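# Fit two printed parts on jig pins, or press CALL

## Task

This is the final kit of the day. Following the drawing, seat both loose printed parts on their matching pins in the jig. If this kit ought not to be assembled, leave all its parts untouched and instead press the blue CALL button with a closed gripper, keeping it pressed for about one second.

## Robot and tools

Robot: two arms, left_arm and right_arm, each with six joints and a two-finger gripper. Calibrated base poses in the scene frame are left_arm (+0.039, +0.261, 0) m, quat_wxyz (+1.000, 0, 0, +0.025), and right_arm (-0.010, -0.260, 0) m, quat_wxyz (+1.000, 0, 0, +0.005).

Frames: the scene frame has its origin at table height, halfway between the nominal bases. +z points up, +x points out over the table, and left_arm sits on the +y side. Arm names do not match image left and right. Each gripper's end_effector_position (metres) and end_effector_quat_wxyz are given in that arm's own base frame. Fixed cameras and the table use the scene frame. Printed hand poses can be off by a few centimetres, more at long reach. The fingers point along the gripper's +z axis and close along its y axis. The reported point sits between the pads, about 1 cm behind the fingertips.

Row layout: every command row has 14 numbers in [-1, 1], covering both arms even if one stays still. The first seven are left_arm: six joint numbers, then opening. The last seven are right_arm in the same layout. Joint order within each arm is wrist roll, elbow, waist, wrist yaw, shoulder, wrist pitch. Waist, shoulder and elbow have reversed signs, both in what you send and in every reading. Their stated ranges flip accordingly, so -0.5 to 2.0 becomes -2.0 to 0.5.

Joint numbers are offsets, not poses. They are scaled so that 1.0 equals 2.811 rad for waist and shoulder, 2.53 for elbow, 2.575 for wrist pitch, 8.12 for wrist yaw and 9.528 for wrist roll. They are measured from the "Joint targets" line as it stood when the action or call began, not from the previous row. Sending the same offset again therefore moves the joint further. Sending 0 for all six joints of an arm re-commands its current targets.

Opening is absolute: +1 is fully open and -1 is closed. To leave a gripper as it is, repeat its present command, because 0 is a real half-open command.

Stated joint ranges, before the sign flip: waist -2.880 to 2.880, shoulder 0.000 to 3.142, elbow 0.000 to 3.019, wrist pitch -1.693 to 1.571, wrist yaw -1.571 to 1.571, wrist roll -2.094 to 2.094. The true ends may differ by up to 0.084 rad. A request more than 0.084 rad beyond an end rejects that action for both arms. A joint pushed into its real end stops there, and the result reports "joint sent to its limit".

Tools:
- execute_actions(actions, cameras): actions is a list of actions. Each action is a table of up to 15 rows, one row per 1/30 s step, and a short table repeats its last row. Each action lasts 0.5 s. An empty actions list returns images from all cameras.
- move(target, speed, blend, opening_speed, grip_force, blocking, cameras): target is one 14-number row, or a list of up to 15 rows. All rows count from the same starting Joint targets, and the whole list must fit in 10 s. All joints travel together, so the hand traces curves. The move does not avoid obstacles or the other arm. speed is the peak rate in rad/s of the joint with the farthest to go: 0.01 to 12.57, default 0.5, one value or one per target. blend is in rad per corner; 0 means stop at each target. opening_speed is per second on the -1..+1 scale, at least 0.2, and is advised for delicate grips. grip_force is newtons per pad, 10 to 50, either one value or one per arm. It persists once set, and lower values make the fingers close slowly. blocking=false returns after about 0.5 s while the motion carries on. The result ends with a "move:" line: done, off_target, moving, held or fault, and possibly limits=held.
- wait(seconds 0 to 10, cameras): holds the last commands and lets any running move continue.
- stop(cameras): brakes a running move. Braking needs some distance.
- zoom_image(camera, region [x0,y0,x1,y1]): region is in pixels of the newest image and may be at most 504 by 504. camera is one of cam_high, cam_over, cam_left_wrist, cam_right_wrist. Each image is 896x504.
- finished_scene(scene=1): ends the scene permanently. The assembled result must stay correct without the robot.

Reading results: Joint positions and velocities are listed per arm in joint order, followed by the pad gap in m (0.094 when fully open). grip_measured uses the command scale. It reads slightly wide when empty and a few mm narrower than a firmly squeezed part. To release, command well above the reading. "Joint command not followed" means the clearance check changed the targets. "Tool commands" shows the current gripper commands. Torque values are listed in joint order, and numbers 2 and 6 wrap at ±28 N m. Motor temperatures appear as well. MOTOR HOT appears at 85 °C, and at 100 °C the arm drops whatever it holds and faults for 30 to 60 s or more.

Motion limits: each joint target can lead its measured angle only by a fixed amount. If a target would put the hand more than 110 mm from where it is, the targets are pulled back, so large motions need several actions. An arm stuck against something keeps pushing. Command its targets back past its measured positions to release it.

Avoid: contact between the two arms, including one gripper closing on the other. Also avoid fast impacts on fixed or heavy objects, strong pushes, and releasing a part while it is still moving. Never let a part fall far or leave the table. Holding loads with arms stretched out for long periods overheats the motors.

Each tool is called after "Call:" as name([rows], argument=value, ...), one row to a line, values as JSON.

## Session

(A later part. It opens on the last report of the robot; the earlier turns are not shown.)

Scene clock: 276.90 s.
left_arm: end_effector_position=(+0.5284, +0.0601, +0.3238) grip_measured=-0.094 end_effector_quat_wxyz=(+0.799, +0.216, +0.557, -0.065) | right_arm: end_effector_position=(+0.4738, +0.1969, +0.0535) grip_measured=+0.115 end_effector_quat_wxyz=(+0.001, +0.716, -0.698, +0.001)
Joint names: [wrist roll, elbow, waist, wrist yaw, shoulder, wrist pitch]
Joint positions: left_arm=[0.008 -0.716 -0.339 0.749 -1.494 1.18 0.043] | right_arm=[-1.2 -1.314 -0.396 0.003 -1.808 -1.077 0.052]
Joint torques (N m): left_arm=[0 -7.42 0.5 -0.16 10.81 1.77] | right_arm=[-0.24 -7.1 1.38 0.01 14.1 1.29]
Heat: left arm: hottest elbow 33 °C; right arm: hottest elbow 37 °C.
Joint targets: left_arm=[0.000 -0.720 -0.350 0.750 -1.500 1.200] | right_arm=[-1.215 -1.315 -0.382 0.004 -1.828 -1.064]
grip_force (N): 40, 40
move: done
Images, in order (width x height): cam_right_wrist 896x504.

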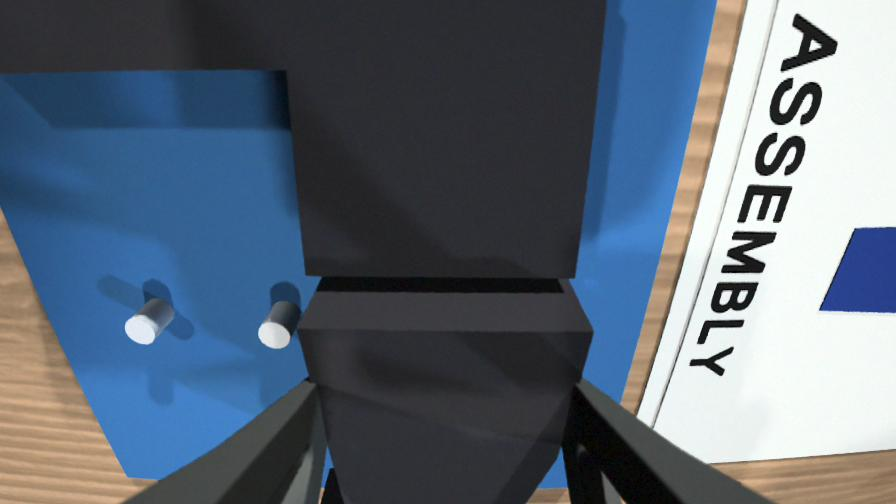

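Call:
zoom_image(camera="cam_right_wrist", region=[280, 250, 360, 340])

Call:
zoom_image(camera="cam_right_wrist", region=[530, 250, 610, 340])

Scaled by 5.600 from the camera's 896x504 image, which has a finer 1280x720 frame.

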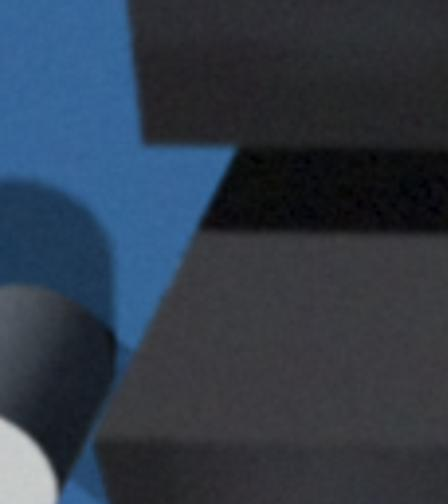

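Scaled by 5.600 from the camera's 896x504 image, which has a finer 1280x720 frame.

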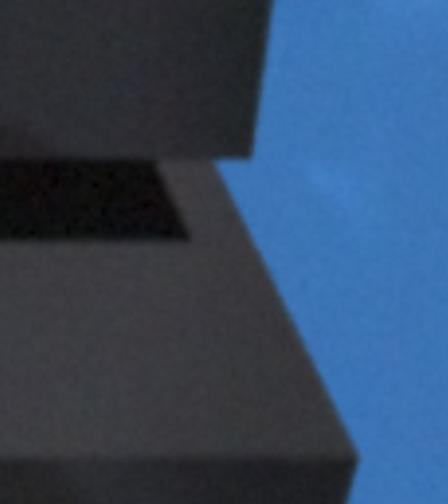

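Call:
move(target=[0,0,0,0,0,0,-0.3, -0.00031,0.00443,0,0,-0.00306,0.00769,-0.1], speed=0.03, cameras=["cam_right_wrist"])

Call:
zoom_image(camera="cam_right_wrist", region=[260, 240, 640, 400])

Scene clock: 282.13 s.
left_arm: end_effector_position=(+0.5284, +0.0601, +0.3238) grip_measured=-0.094 end_effector_quat_wxyz=(+0.799, +0.216, +0.557, -0.065) | right_arm: end_effector_position=(+0.4735, +0.1967, +0.0460) grip_measured=+0.115 end_effector_quat_wxyz=(+0.000, +0.717, -0.697, +0.002)
Joint names: [wrist roll, elbow, waist, wrist yaw, shoulder, wrist pitch]
Joint positions: left_arm=[0.008 -0.716 -0.339 0.749 -1.494 1.18 0.043] | right_arm=[-1.203 -1.303 -0.396 0.003 -1.816 -1.057 0.052]
Joint torques (N m): left_arm=[-0.04 -7.42 0.03 -0.17 11.05 1.81] | right_arm=[-0.24 -6.98 1.38 0.02 14.15 1.25]
Heat: left arm: hottest elbow 33 °C; right arm: hottest elbow 37 °C.
Joint targets: left_arm=[0.000 -0.720 -0.350 0.750 -1.500 1.200] | right_arm=[-1.218 -1.304 -0.382 0.004 -1.836 -1.044]
grip_force (N): 40, 40
move: done
Images, in order (width x height): cam_right_wrist 896x504.

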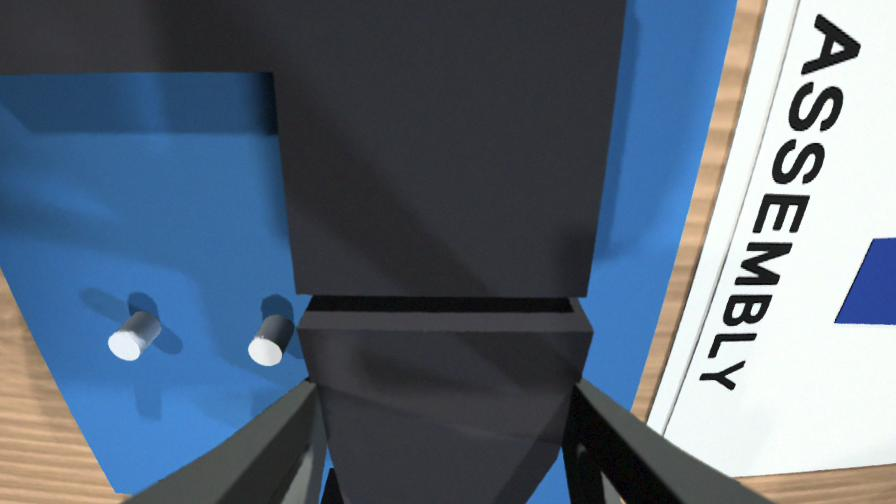

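Scaled by 1.326 from the camera's 896x504 image, which has a finer 1280x720 frame.

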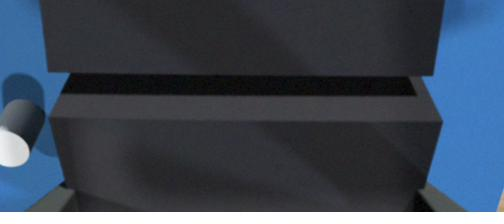

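Call:
move(target=[0,0,0,0,0,0,-0.3, 0,0.00182,0,0,-0.00178,0.00373,-0.1], speed=0.03)

Scene clock: 284.03 s.
left_arm: end_effector_position=(+0.5284, +0.0601, +0.3238) grip_measured=-0.094 end_effector_quat_wxyz=(+0.799, +0.216, +0.557, -0.065) | right_arm: end_effector_position=(+0.4735, +0.1967, +0.0418) grip_measured=+0.115 end_effector_quat_wxyz=(+0.000, +0.717, -0.697, +0.002)
Joint names: [wrist roll, elbow, waist, wrist yaw, shoulder, wrist pitch]
Joint positions: left_arm=[0.008 -0.716 -0.339 0.749 -1.494 1.18 0.043] | right_arm=[-1.204 -1.299 -0.396 0.003 -1.822 -1.047 0.052]
Joint torques (N m): left_arm=[-0.02 -7.41 0.85 -0.18 11.11 1.85] | right_arm=[-0.26 -6.9 1.49 0.02 14.27 1.16]
Heat: left arm: hottest elbow 33 °C; right arm: hottest elbow 37 °C.
Joint targets: left_arm=[0.000 -0.720 -0.350 0.750 -1.500 1.200] | right_arm=[-1.218 -1.299 -0.382 0.004 -1.841 -1.035]
grip_force (N): 40, 40
move: done

Call:
move(target=[0,0,0,0,0,0,-0.3, 0,0.00091,0,0,-0.00089,0.00187,-0.1], speed=0.03, cameras=["cam_right_wrist", "cam_over", "cam_high"])

Call:
zoom_image(camera="cam_right_wrist", region=[260, 260, 640, 420])

Call:
zoom_image(camera="cam_high", region=[380, 210, 520, 320])

Scene clock: 285.40 s.
left_arm: end_effector_position=(+0.5284, +0.0601, +0.3238) grip_measured=-0.094 end_effector_quat_wxyz=(+0.799, +0.216, +0.557, -0.065) | right_arm: end_effector_position=(+0.4741, +0.1970, +0.0415) grip_measured=+0.115 end_effector_quat_wxyz=(-0.001, +0.717, -0.697, +0.002)
Joint names: [wrist roll, elbow, waist, wrist yaw, shoulder, wrist pitch]
Joint positions: left_arm=[0.008 -0.716 -0.339 0.749 -1.494 1.18 0.043] | right_arm=[-1.204 -1.299 -0.396 0.003 -1.822 -1.044 0.052]
Joint torques (N m): left_arm=[-0.01 -7.47 0.79 -0.15 11.16 1.78] | right_arm=[-0.25 -6.8 1.49 0.03 13.98 1.26]
Heat: left arm: hottest elbow 33 °C; right arm: hottest elbow 37 °C.
Joint targets: left_arm=[0.000 -0.720 -0.350 0.750 -1.500 1.200] | right_arm=[-1.218 -1.297 -0.382 0.004 -1.844 -1.030]
grip_force (N): 40, 40
move: done
Images, in order (width x height): cam_high 896x504, cam_over 896x504, cam_right_wrist 896x504.

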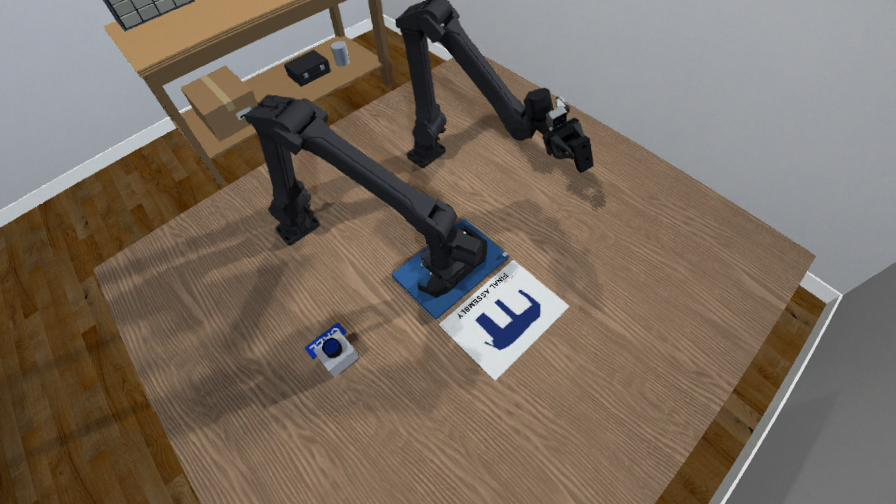

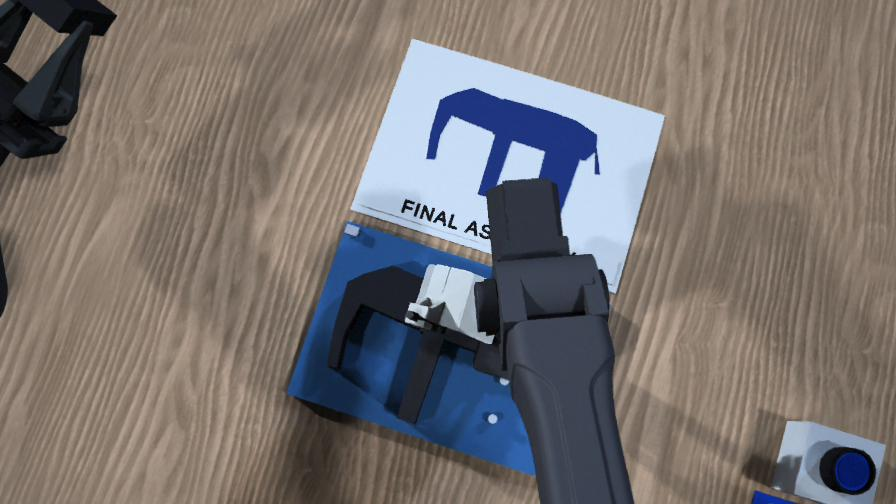

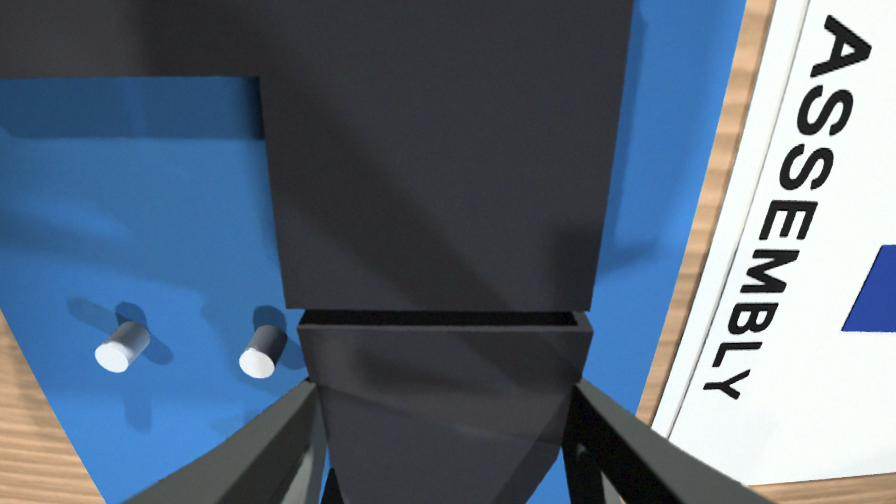

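Scaled by 1.326 from the camera's 896x504 image, which has a finer 1280x720 frame.

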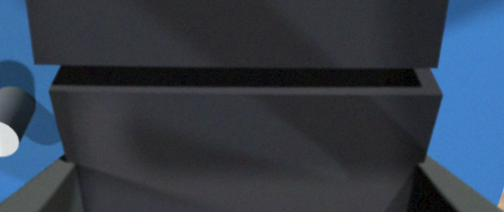

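Scaled by 3.600 from the camera's 896x504 image, which has a finer 1280x720 frame.

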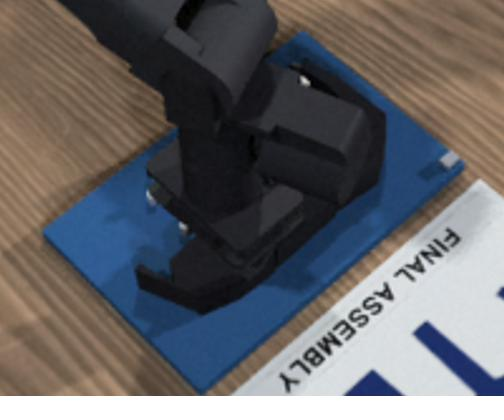

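Call:
zoom_image(camera="cam_right_wrist", region=[270, 290, 350, 370])

Call:
zoom_image(camera="cam_right_wrist", region=[540, 290, 620, 370])

Call:
zoom_image(camera="cam_right_wrist", region=[290, 360, 600, 504])

Scaled by 6.300 from the camera's 896x504 image, which has a finer 1280x720 frame.

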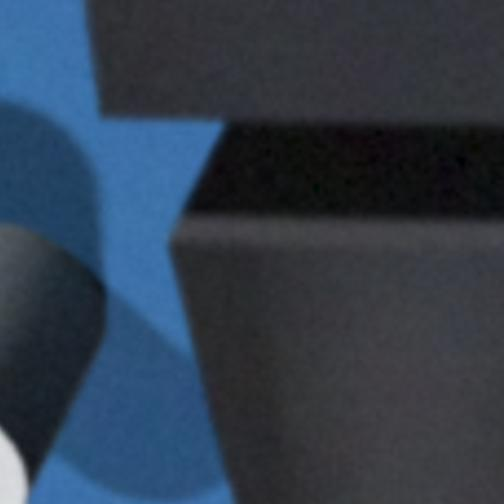

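Scaled by 6.300 from the camera's 896x504 image, which has a finer 1280x720 frame.

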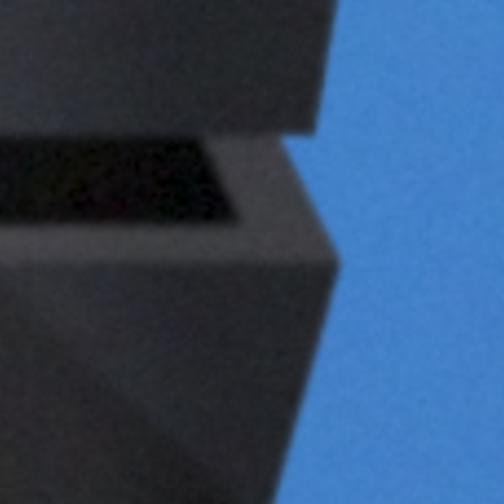

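Scaled by 1.626 from the camera's 896x504 image, which has a finer 1280x720 frame.

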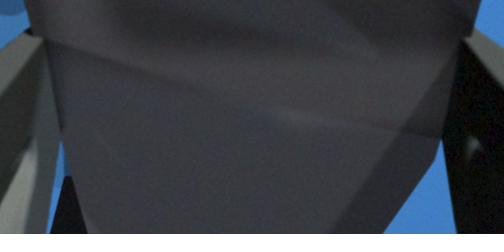

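Call:
move(target=[0,0,0,0,0,0,-0.3, 0,0.00099,0,0,-0.00213,0.00078,-0.1], speed=0.03)

Scene clock: 288.67 s.
left_arm: end_effector_position=(+0.5284, +0.0601, +0.3238) grip_measured=-0.094 end_effector_quat_wxyz=(+0.799, +0.216, +0.557, -0.065) | right_arm: end_effector_position=(+0.4741, +0.1970, +0.0413) grip_measured=+0.115 end_effector_quat_wxyz=(-0.001, +0.717, -0.697, +0.002)
Joint names: [wrist roll, elbow, waist, wrist yaw, shoulder, wrist pitch]
Joint positions: left_arm=[0.008 -0.716 -0.339 0.749 -1.494 1.18 0.043] | right_arm=[-1.204 -1.299 -0.396 0.003 -1.822 -1.044 0.052]
Joint torques (N m): left_arm=[-0.02 -7.53 0.79 -0.17 11.16 1.92] | right_arm=[-0.24 -6.61 1.44 0.03 13.57 1.32]
Heat: left arm: hottest elbow 33 °C; right arm: hottest elbow 37 °C.
Joint targets: left_arm=[0.000 -0.720 -0.350 0.750 -1.500 1.200] | right_arm=[-1.218 -1.294 -0.382 0.004 -1.850 -1.028]
grip_force (N): 40, 40
move: done

Call:
execute_actions(actions=[], cameras=["cam_high", "cam_over", "cam_right_wrist"])

Call:
zoom_image(camera="cam_high", region=[410, 240, 480, 310])

Call:
zoom_image(camera="cam_over", region=[460, 300, 540, 400])

Scene clock: 289.70 s.
left_arm: end_effector_position=(+0.5284, +0.0601, +0.3238) grip_measured=-0.094 end_effector_quat_wxyz=(+0.799, +0.216, +0.557, -0.065) | right_arm: end_effector_position=(+0.4741, +0.1970, +0.0413) grip_measured=+0.115 end_effector_quat_wxyz=(-0.001, +0.717, -0.697, +0.002)
Joint names: [wrist roll, elbow, waist, wrist yaw, shoulder, wrist pitch]
Joint positions: left_arm=[0.008 -0.716 -0.339 0.749 -1.494 1.18 0.043] | right_arm=[-1.204 -1.299 -0.396 0.003 -1.822 -1.044 0.052]
Joint velocities: within noise
Joint torques (N m): left_arm=[0 -7.42 0.73 -0.15 11.11 1.68] | right_arm=[-0.23 -6.63 1.49 0.03 13.63 1.31]
Motor temperatures (°C): left_arm=[26 33 24 25 27 23 26] | right_arm=[24 37 23 22 32 24 28]
Heat: left arm: hottest elbow 33 °C; right arm: hottest elbow 37 °C.
Joint targets: left_arm=[0.000 -0.720 -0.350 0.750 -1.500 1.200] | right_arm=[-1.218 -1.294 -0.382 0.004 -1.850 -1.028]
Tool commands: left_gripper/opening=-0.3 right_gripper/opening=-0.1
grip_force (N): 40, 40
Images, in order (width x height): cam_high 896x504, cam_over 896x504, cam_right_wrist 896x504.

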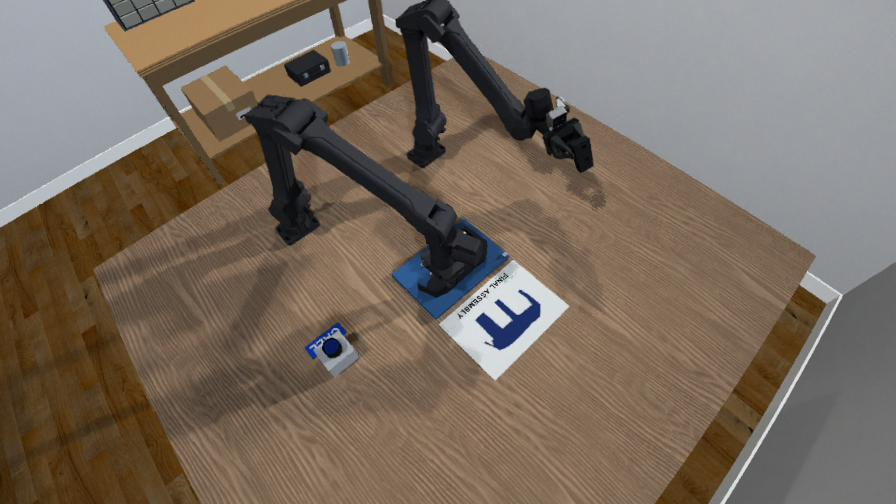

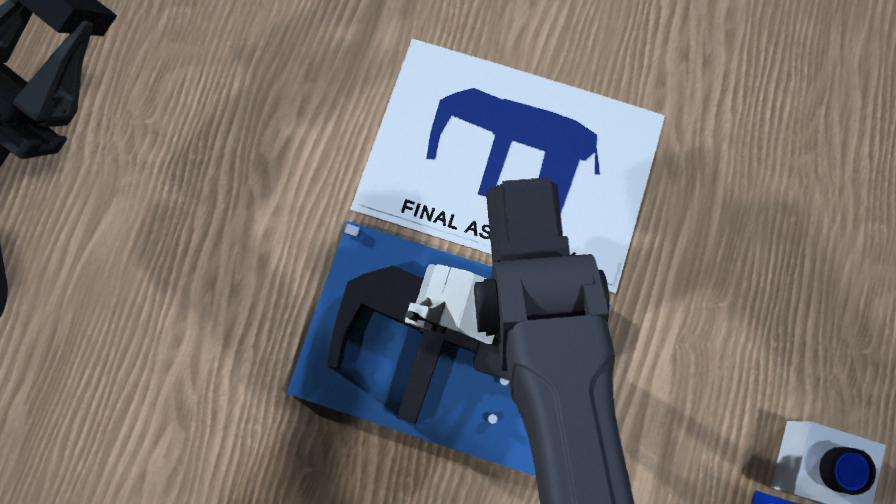

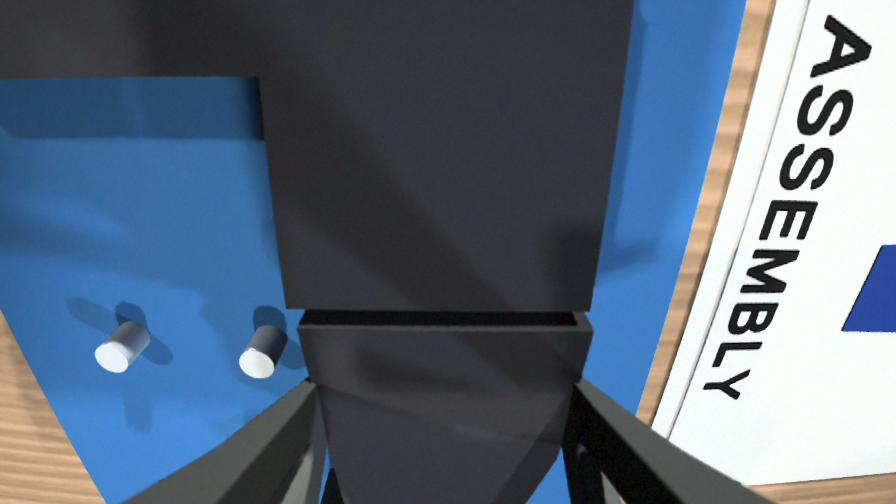

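Scaled by 7.200 from the camera's 896x504 image, which has a finer 1280x720 frame.

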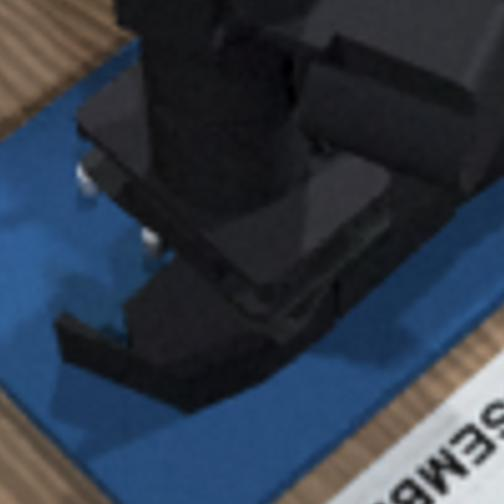

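Scaled by 5.040 from the camera's 896x504 image, which has a finer 1280x720 frame.

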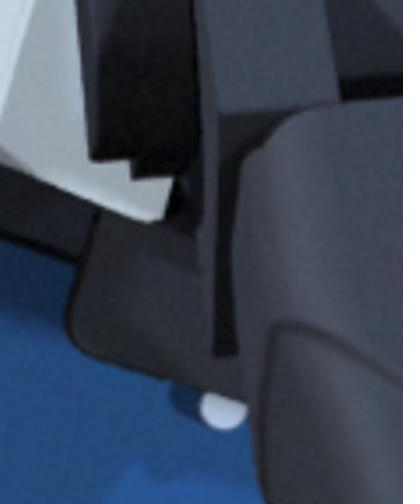

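Call:
move([
  [0,0,0,0,0,0,-0.3, 0,0,0,0,0.0021,0,-0.1],
  [0,0,0,0,0,0,-0.3, 0,0,0,0,0.0021,0,0.45],
], speed=0.05, opening_speed=0.4, cameras=["cam_right_wrist"])

Scene clock: 294.03 s.
left_arm: end_effector_position=(+0.5284, +0.0601, +0.3238) grip_measured=-0.094 end_effector_quat_wxyz=(+0.799, +0.216, +0.557, -0.065) | right_arm: end_effector_position=(+0.4748, +0.1973, +0.0413) grip_measured=+0.448 end_effector_quat_wxyz=(-0.002, +0.717, -0.697, +0.003)
Joint names: [wrist roll, elbow, waist, wrist yaw, shoulder, wrist pitch]
Joint positions: left_arm=[0.008 -0.716 -0.339 0.749 -1.494 1.18 0.043] | right_arm=[-1.204 -1.299 -0.396 0.003 -1.822 -1.041 0.068]
Joint torques (N m): left_arm=[-0.03 -7.5 0.5 -0.18 10.17 1.78] | right_arm=[-0.24 -6.63 1.38 0.04 14.21 1.24]
Heat: left arm: hottest elbow 33 °C; right arm: hottest elbow 37 °C.
Joint targets: left_arm=[0.000 -0.720 -0.350 0.750 -1.500 1.200] | right_arm=[-1.218 -1.294 -0.382 0.004 -1.844 -1.028]
grip_force (N): 40, 40
move: done
Images, in order (width x height): cam_right_wrist 896x504.

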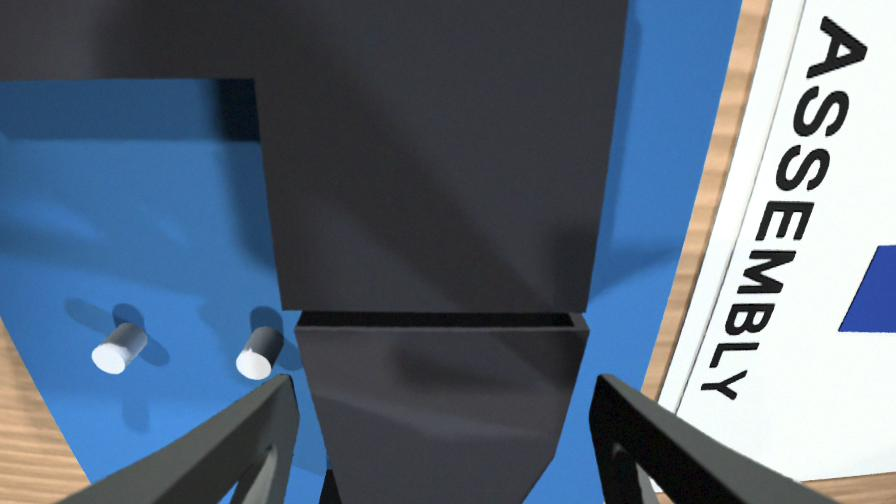

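Call:
move([
  [0,0,0,0,0,0,-0.3, 0,-0.0265,0,0,0.0217,-0.0237,0.45],
  [0,0,0,0,0,0,-0.3, 0,-0.0755,0,0,0.0502,-0.1064,0.45],
], speed=[0.1, 0.4], cameras=["cam_right_wrist", "cam_high"])

Call:
zoom_image(camera="cam_right_wrist", region=[270, 100, 630, 400])

Scene clock: 298.17 s.
left_arm: end_effector_position=(+0.5284, +0.0601, +0.3238) grip_measured=-0.094 end_effector_quat_wxyz=(+0.799, +0.216, +0.557, -0.065) | right_arm: end_effector_position=(+0.4747, +0.1972, +0.1511) grip_measured=+0.449 end_effector_quat_wxyz=(-0.009, +0.717, -0.697, +0.006)
Joint names: [wrist roll, elbow, waist, wrist yaw, shoulder, wrist pitch]
Joint positions: left_arm=[0.008 -0.716 -0.339 0.749 -1.494 1.18 0.043] | right_arm=[-1.204 -1.445 -0.396 0.003 -1.704 -1.29 0.068]
Joint torques (N m): left_arm=[-0.02 -7.38 0.5 -0.16 10.75 1.87] | right_arm=[-0.23 -10.59 1.38 0.01 15.21 0.35]
Heat: left arm: hottest elbow 33 °C; right arm: hottest elbow 38 °C.
Joint targets: left_arm=[0.000 -0.720 -0.350 0.750 -1.500 1.200] | right_arm=[-1.218 -1.485 -0.382 0.004 -1.703 -1.302]
grip_force (N): 40, 40
move: off_target (right_arm); right_arm: the elbow is farthest, 0.040 rad from its target
Images, in order (width x height): cam_high 896x504, cam_right_wrist 896x504.

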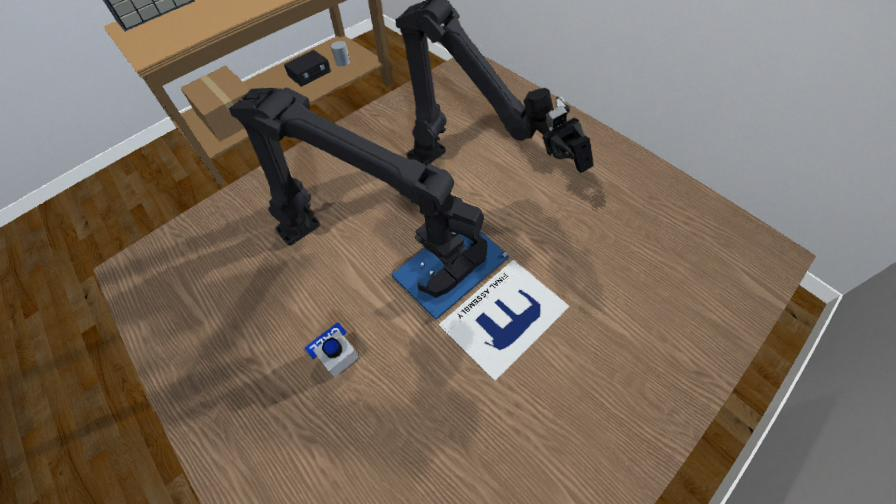

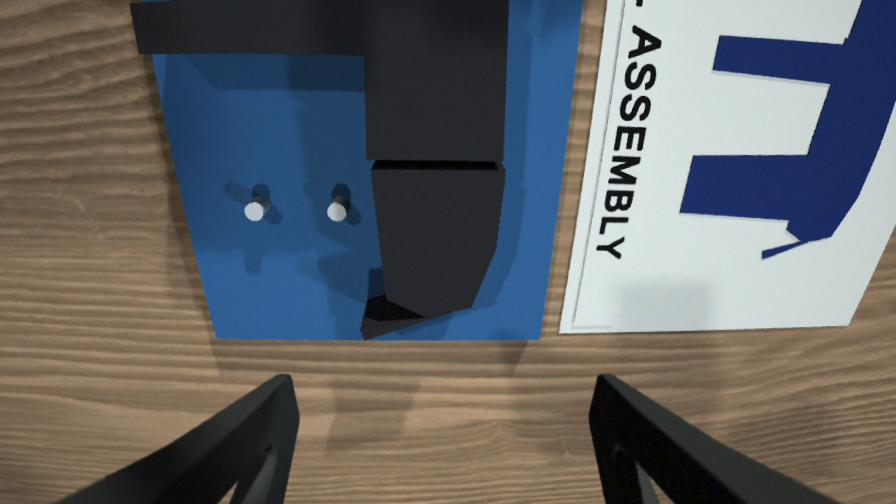

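Scaled by 1.400 from the camera's 896x504 image, which has a finer 1280x720 frame.

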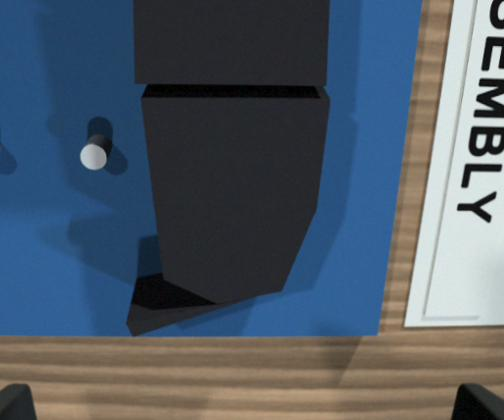

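Call:
zoom_image(camera="cam_right_wrist", region=[350, 140, 420, 190])

Call:
zoom_image(camera="cam_right_wrist", region=[470, 140, 540, 190])

Call:
zoom_image(camera="cam_right_wrist", region=[350, 260, 520, 350])

Call:
zoom_image(camera="cam_right_wrist", region=[220, 170, 370, 250])

Call:
zoom_image(camera="cam_high", region=[410, 240, 480, 310])

Scaled by 7.200 from the camera's 896x504 image, which has a finer 1280x720 frame.

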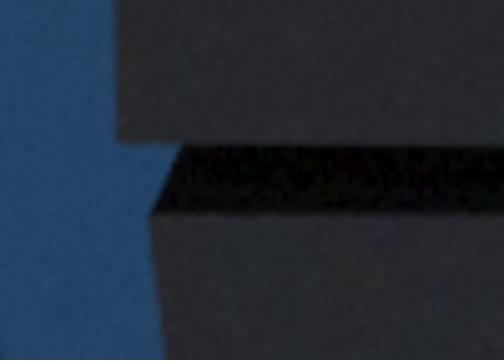

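Scaled by 7.200 from the camera's 896x504 image, which has a finer 1280x720 frame.

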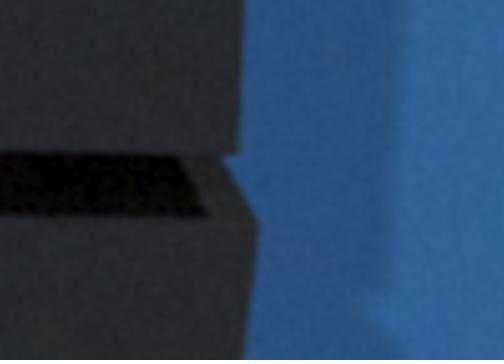

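Scaled by 2.965 from the camera's 896x504 image, which has a finer 1280x720 frame.

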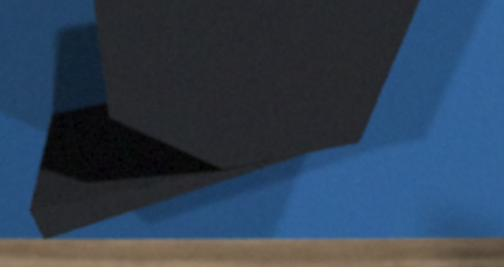

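Scaled by 3.360 from the camera's 896x504 image, which has a finer 1280x720 frame.

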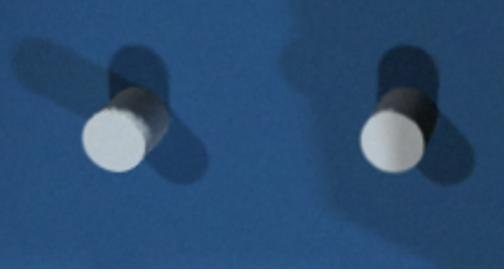

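Scaled by 7.200 from the camera's 896x504 image, which has a finer 1280x720 frame.

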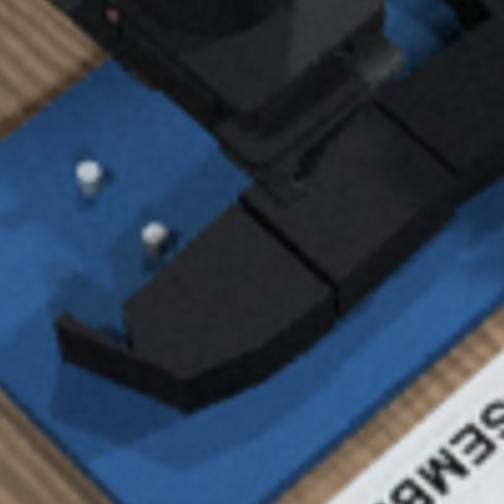

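Call:
move([
  [0,0,0,0,0,0,-0.3, 0,-0.06,0,0,0.05,-0.05,0.45],
  [0,0,0,0,0,0,-0.3, 0.2893,-0.0336,0.1476,0,0.0754,-0.1197,1],
  [-0.0,-0.1265,0.3653,-0.0924,0.0498,0.1233,-0.3, 0.2893,-0.0336,0.1476,0,0.0754,-0.1197,1],
], speed=[0.5, 0.8, 0.8], cameras=["cam_right_wrist", "cam_over"])

Scene clock: 311.07 s.
left_arm: end_effector_position=(+0.3749, -0.2990, +0.5889) grip_measured=-0.094 end_effector_quat_wxyz=(+0.920, +0.079, +0.216, -0.317) | right_arm: end_effector_position=(+0.4558, -0.0108, +0.2907) grip_measured=+0.999 end_effector_quat_wxyz=(+0.016, +0.698, +0.716, +0.012)
Joint names: [wrist roll, elbow, waist, wrist yaw, shoulder, wrist pitch]
Joint positions: left_arm=[0.008 -0.98 0.671 0.004 -1.378 1.505 0.043] | right_arm=[1.525 -1.573 0.022 0.003 -1.506 -1.598 0.094]
Joint torques (N m): left_arm=[0 -13.42 1.67 -0.23 11.93 0.73] | right_arm=[0.09 -7.77 1.2 0.16 13.33 0.24]
Heat: left arm: hottest elbow 33 °C; right arm: hottest elbow 39 °C.
Joint targets: left_arm=[0.000 -1.040 0.677 0.000 -1.360 1.518] | right_arm=[1.539 -1.570 0.033 0.004 -1.491 -1.610]
grip_force (N): 40, 40
move: off_target (left_arm); left_arm: the elbow is farthest, 0.060 rad from its target
Images, in order (width x height): cam_over 896x504, cam_right_wrist 896x504.

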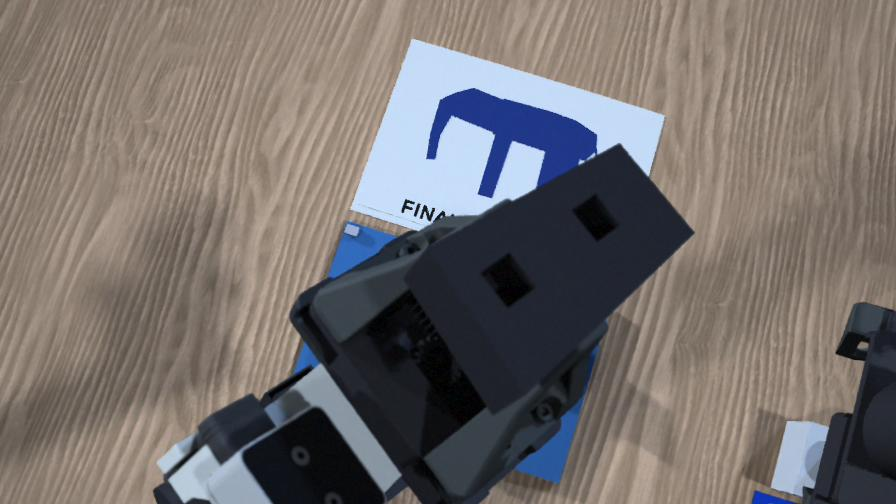

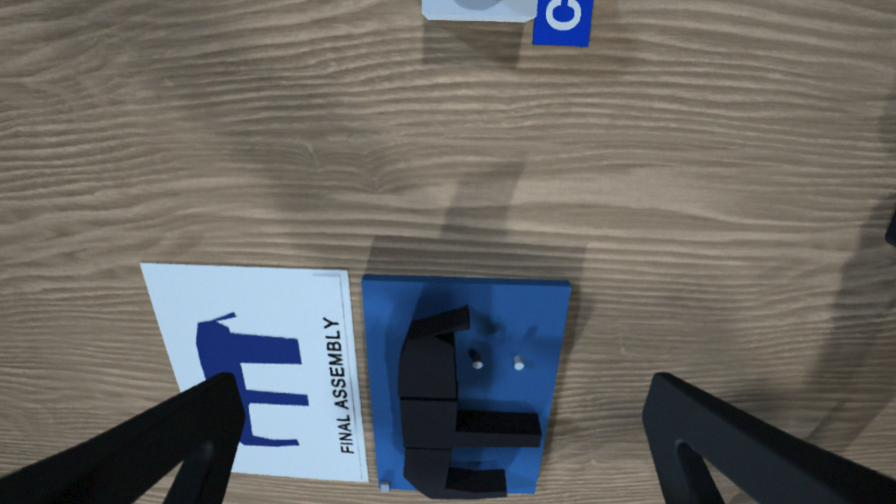

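Call:
zoom_image(camera="cam_over", region=[390, 120, 710, 430])

Call:
zoom_image(camera="cam_over", region=[460, 230, 560, 330])

Call:
zoom_image(camera="cam_over", region=[550, 170, 650, 270])

Call:
zoom_image(camera="cam_over", region=[580, 120, 710, 250])

Call:
zoom_image(camera="cam_over", region=[380, 230, 460, 330])

Call:
zoom_image(camera="cam_over", region=[440, 340, 560, 440])

Scaled by 1.575 from the camera's 896x504 image, which has a finer 1280x720 frame.

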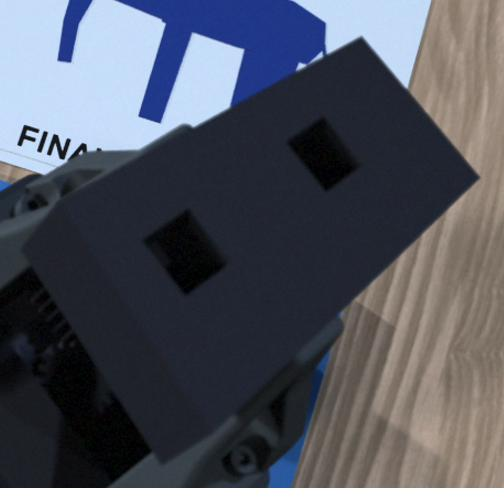

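Scaled by 5.040 from the camera's 896x504 image, which has a finer 1280x720 frame.

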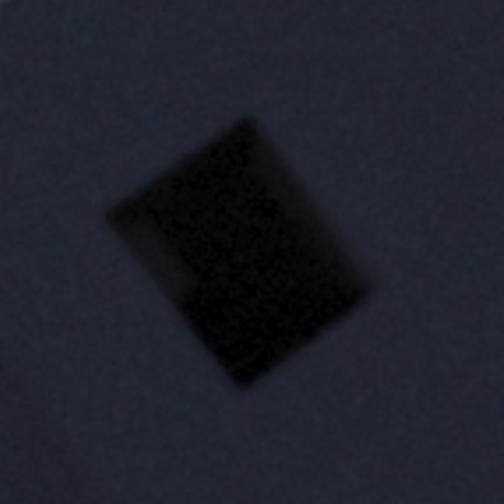

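Scaled by 5.040 from the camera's 896x504 image, which has a finer 1280x720 frame.

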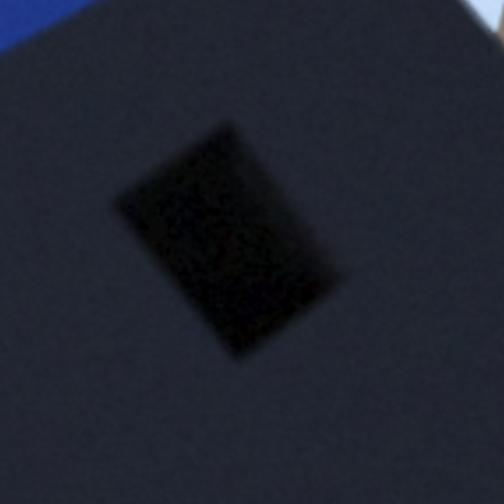

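Scaled by 3.877 from the camera's 896x504 image, which has a finer 1280x720 frame.

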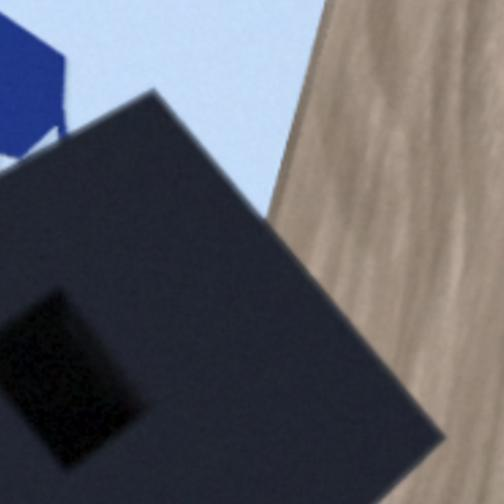

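Scaled by 5.040 from the camera's 896x504 image, which has a finer 1280x720 frame.

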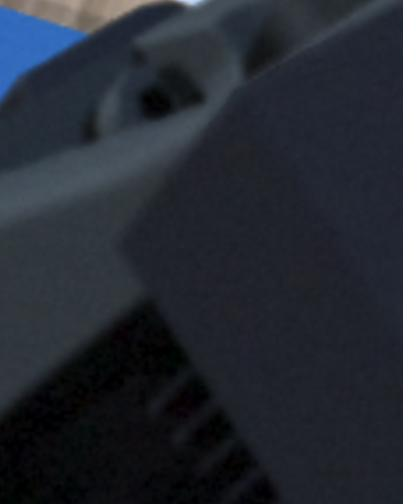

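Scaled by 4.200 from the camera's 896x504 image, which has a finer 1280x720 frame.

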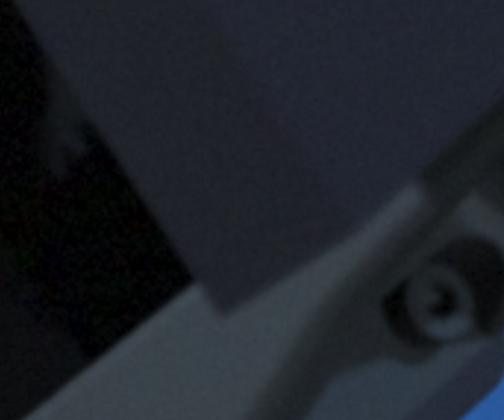

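Call:
zoom_image(camera="cam_over", region=[400, 230, 500, 330])

Call:
zoom_image(camera="cam_over", region=[470, 320, 570, 420])

Call:
zoom_image(camera="cam_over", region=[420, 190, 540, 290])

Scaled by 5.040 from the camera's 896x504 image, which has a finer 1280x720 frame.

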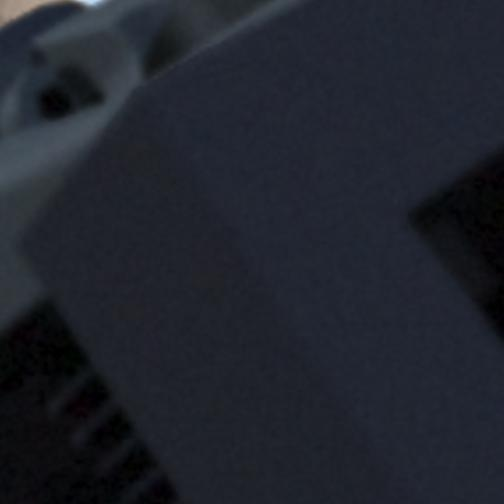

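Scaled by 5.040 from the camera's 896x504 image, which has a finer 1280x720 frame.

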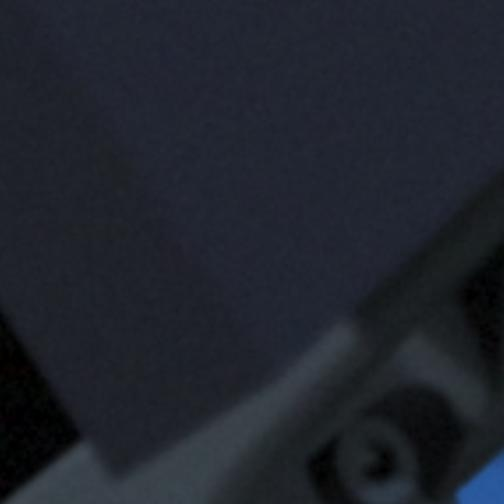

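Scaled by 4.200 from the camera's 896x504 image, which has a finer 1280x720 frame.

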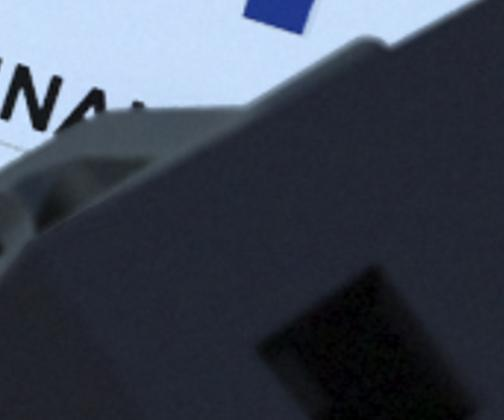

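Call:
execute_actions(actions=[], cameras=["cam_left_wrist", "cam_right_wrist"])

Call:
zoom_image(camera="cam_left_wrist", region=[290, 220, 390, 320])

Call:
zoom_image(camera="cam_left_wrist", region=[530, 210, 630, 310])

Call:
zoom_image(camera="cam_right_wrist", region=[350, 260, 590, 500])

Scene clock: 324.67 s.
left_arm: end_effector_position=(+0.3749, -0.2990, +0.5889) grip_measured=-0.094 end_effector_quat_wxyz=(+0.920, +0.079, +0.216, -0.317) | right_arm: end_effector_position=(+0.4558, -0.0108, +0.2907) grip_measured=+0.999 end_effector_quat_wxyz=(+0.016, +0.698, +0.716, +0.012)
Joint names: [wrist roll, elbow, waist, wrist yaw, shoulder, wrist pitch]
Joint positions: left_arm=[0.008 -0.98 0.671 0.004 -1.378 1.505 0.043] | right_arm=[1.525 -1.573 0.022 0.003 -1.506 -1.598 0.094]
Joint velocities: within noise
Joint torques (N m): left_arm=[0.01 -13.44 2.2 -0.19 12.57 0.81] | right_arm=[0.1 -7.82 1.2 0.18 13.22 0.31]
Motor temperatures (°C): left_arm=[26 37 24 25 28 23 26] | right_arm=[24 39 23 22 32 24 27]
Heat: left arm: hottest elbow 37 °C; right arm: hottest elbow 39 °C.
Joint targets: left_arm=[0.000 -1.040 0.677 0.000 -1.360 1.518] | right_arm=[1.539 -1.570 0.033 0.004 -1.491 -1.610]
Tool commands: left_gripper/opening=-0.3 right_gripper/opening=+1.0
grip_force (N): 40, 40
Images, in order (width x height): cam_left_wrist 896x504, cam_right_wrist 896x504.

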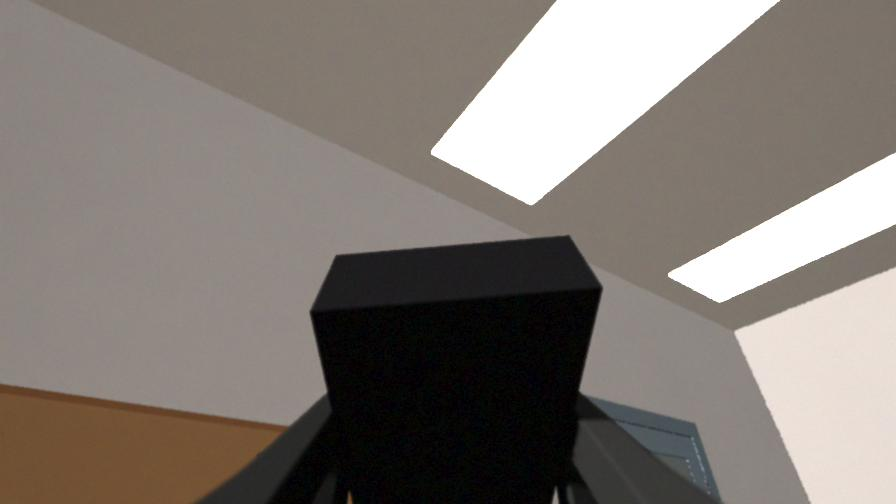

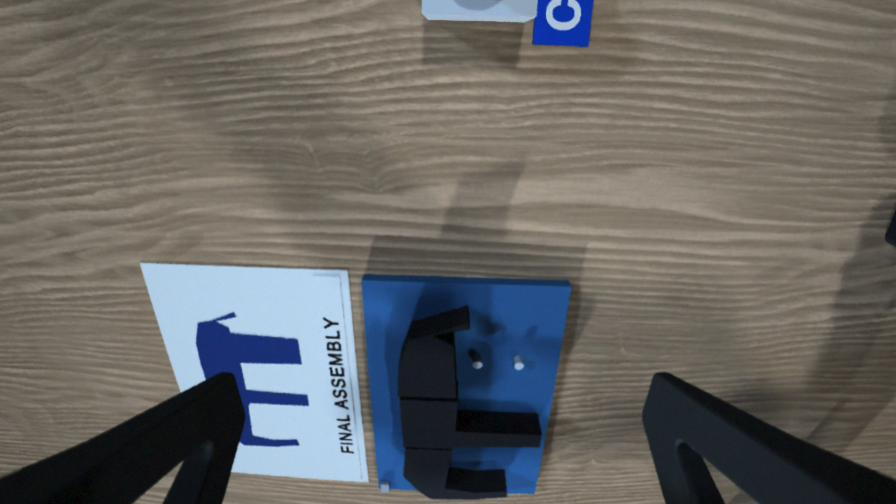

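Scaled by 5.040 from the camera's 896x504 image, which has a finer 1280x720 frame.

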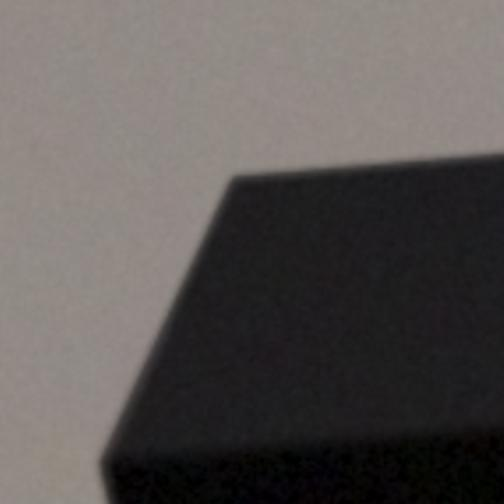

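Scaled by 5.040 from the camera's 896x504 image, which has a finer 1280x720 frame.

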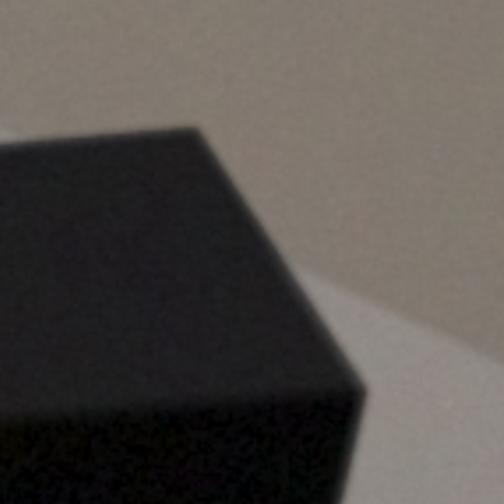

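Scaled by 2.100 from the camera's 896x504 image, which has a finer 1280x720 frame.

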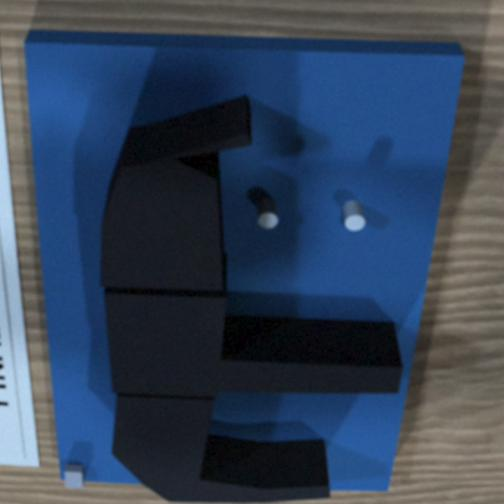

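Call:
move(target=[-0.0794,-0.0949,-0.0808,0,-0.0462,-0.9779,-0.3, 0,0,0,0,0,0,1], speed=0.9)

Scene clock: 341.17 s.
left_arm: end_effector_position=(+0.4460, -0.2235, +0.1743) grip_measured=-0.094 end_effector_quat_wxyz=(+0.123, -0.140, +0.979, -0.087) | right_arm: end_effector_position=(+0.4558, -0.0108, +0.2907) grip_measured=+0.999 end_effector_quat_wxyz=(+0.016, +0.698, +0.716, +0.012)
Joint names: [wrist roll, elbow, waist, wrist yaw, shoulder, wrist pitch]
Joint positions: left_arm=[-0.747 -1.212 0.462 0.004 -1.484 -0.995 0.043] | right_arm=[1.525 -1.573 0.022 0.003 -1.506 -1.598 0.094]
Joint torques (N m): left_arm=[0.07 -14.79 0.21 -0.24 12.92 0.36] | right_arm=[0.08 -7.75 1.32 0.17 13.1 0.28]
Heat: left arm: hottest elbow 40 °C; right arm: hottest elbow 40 °C.
Joint targets: left_arm=[-0.756 -1.280 0.449 0.000 -1.490 -1.000] | right_arm=[1.539 -1.570 0.033 0.004 -1.491 -1.610]
grip_force (N): 40, 40
move: off_target (left_arm); left_arm: the elbow is farthest, 0.068 rad from its target


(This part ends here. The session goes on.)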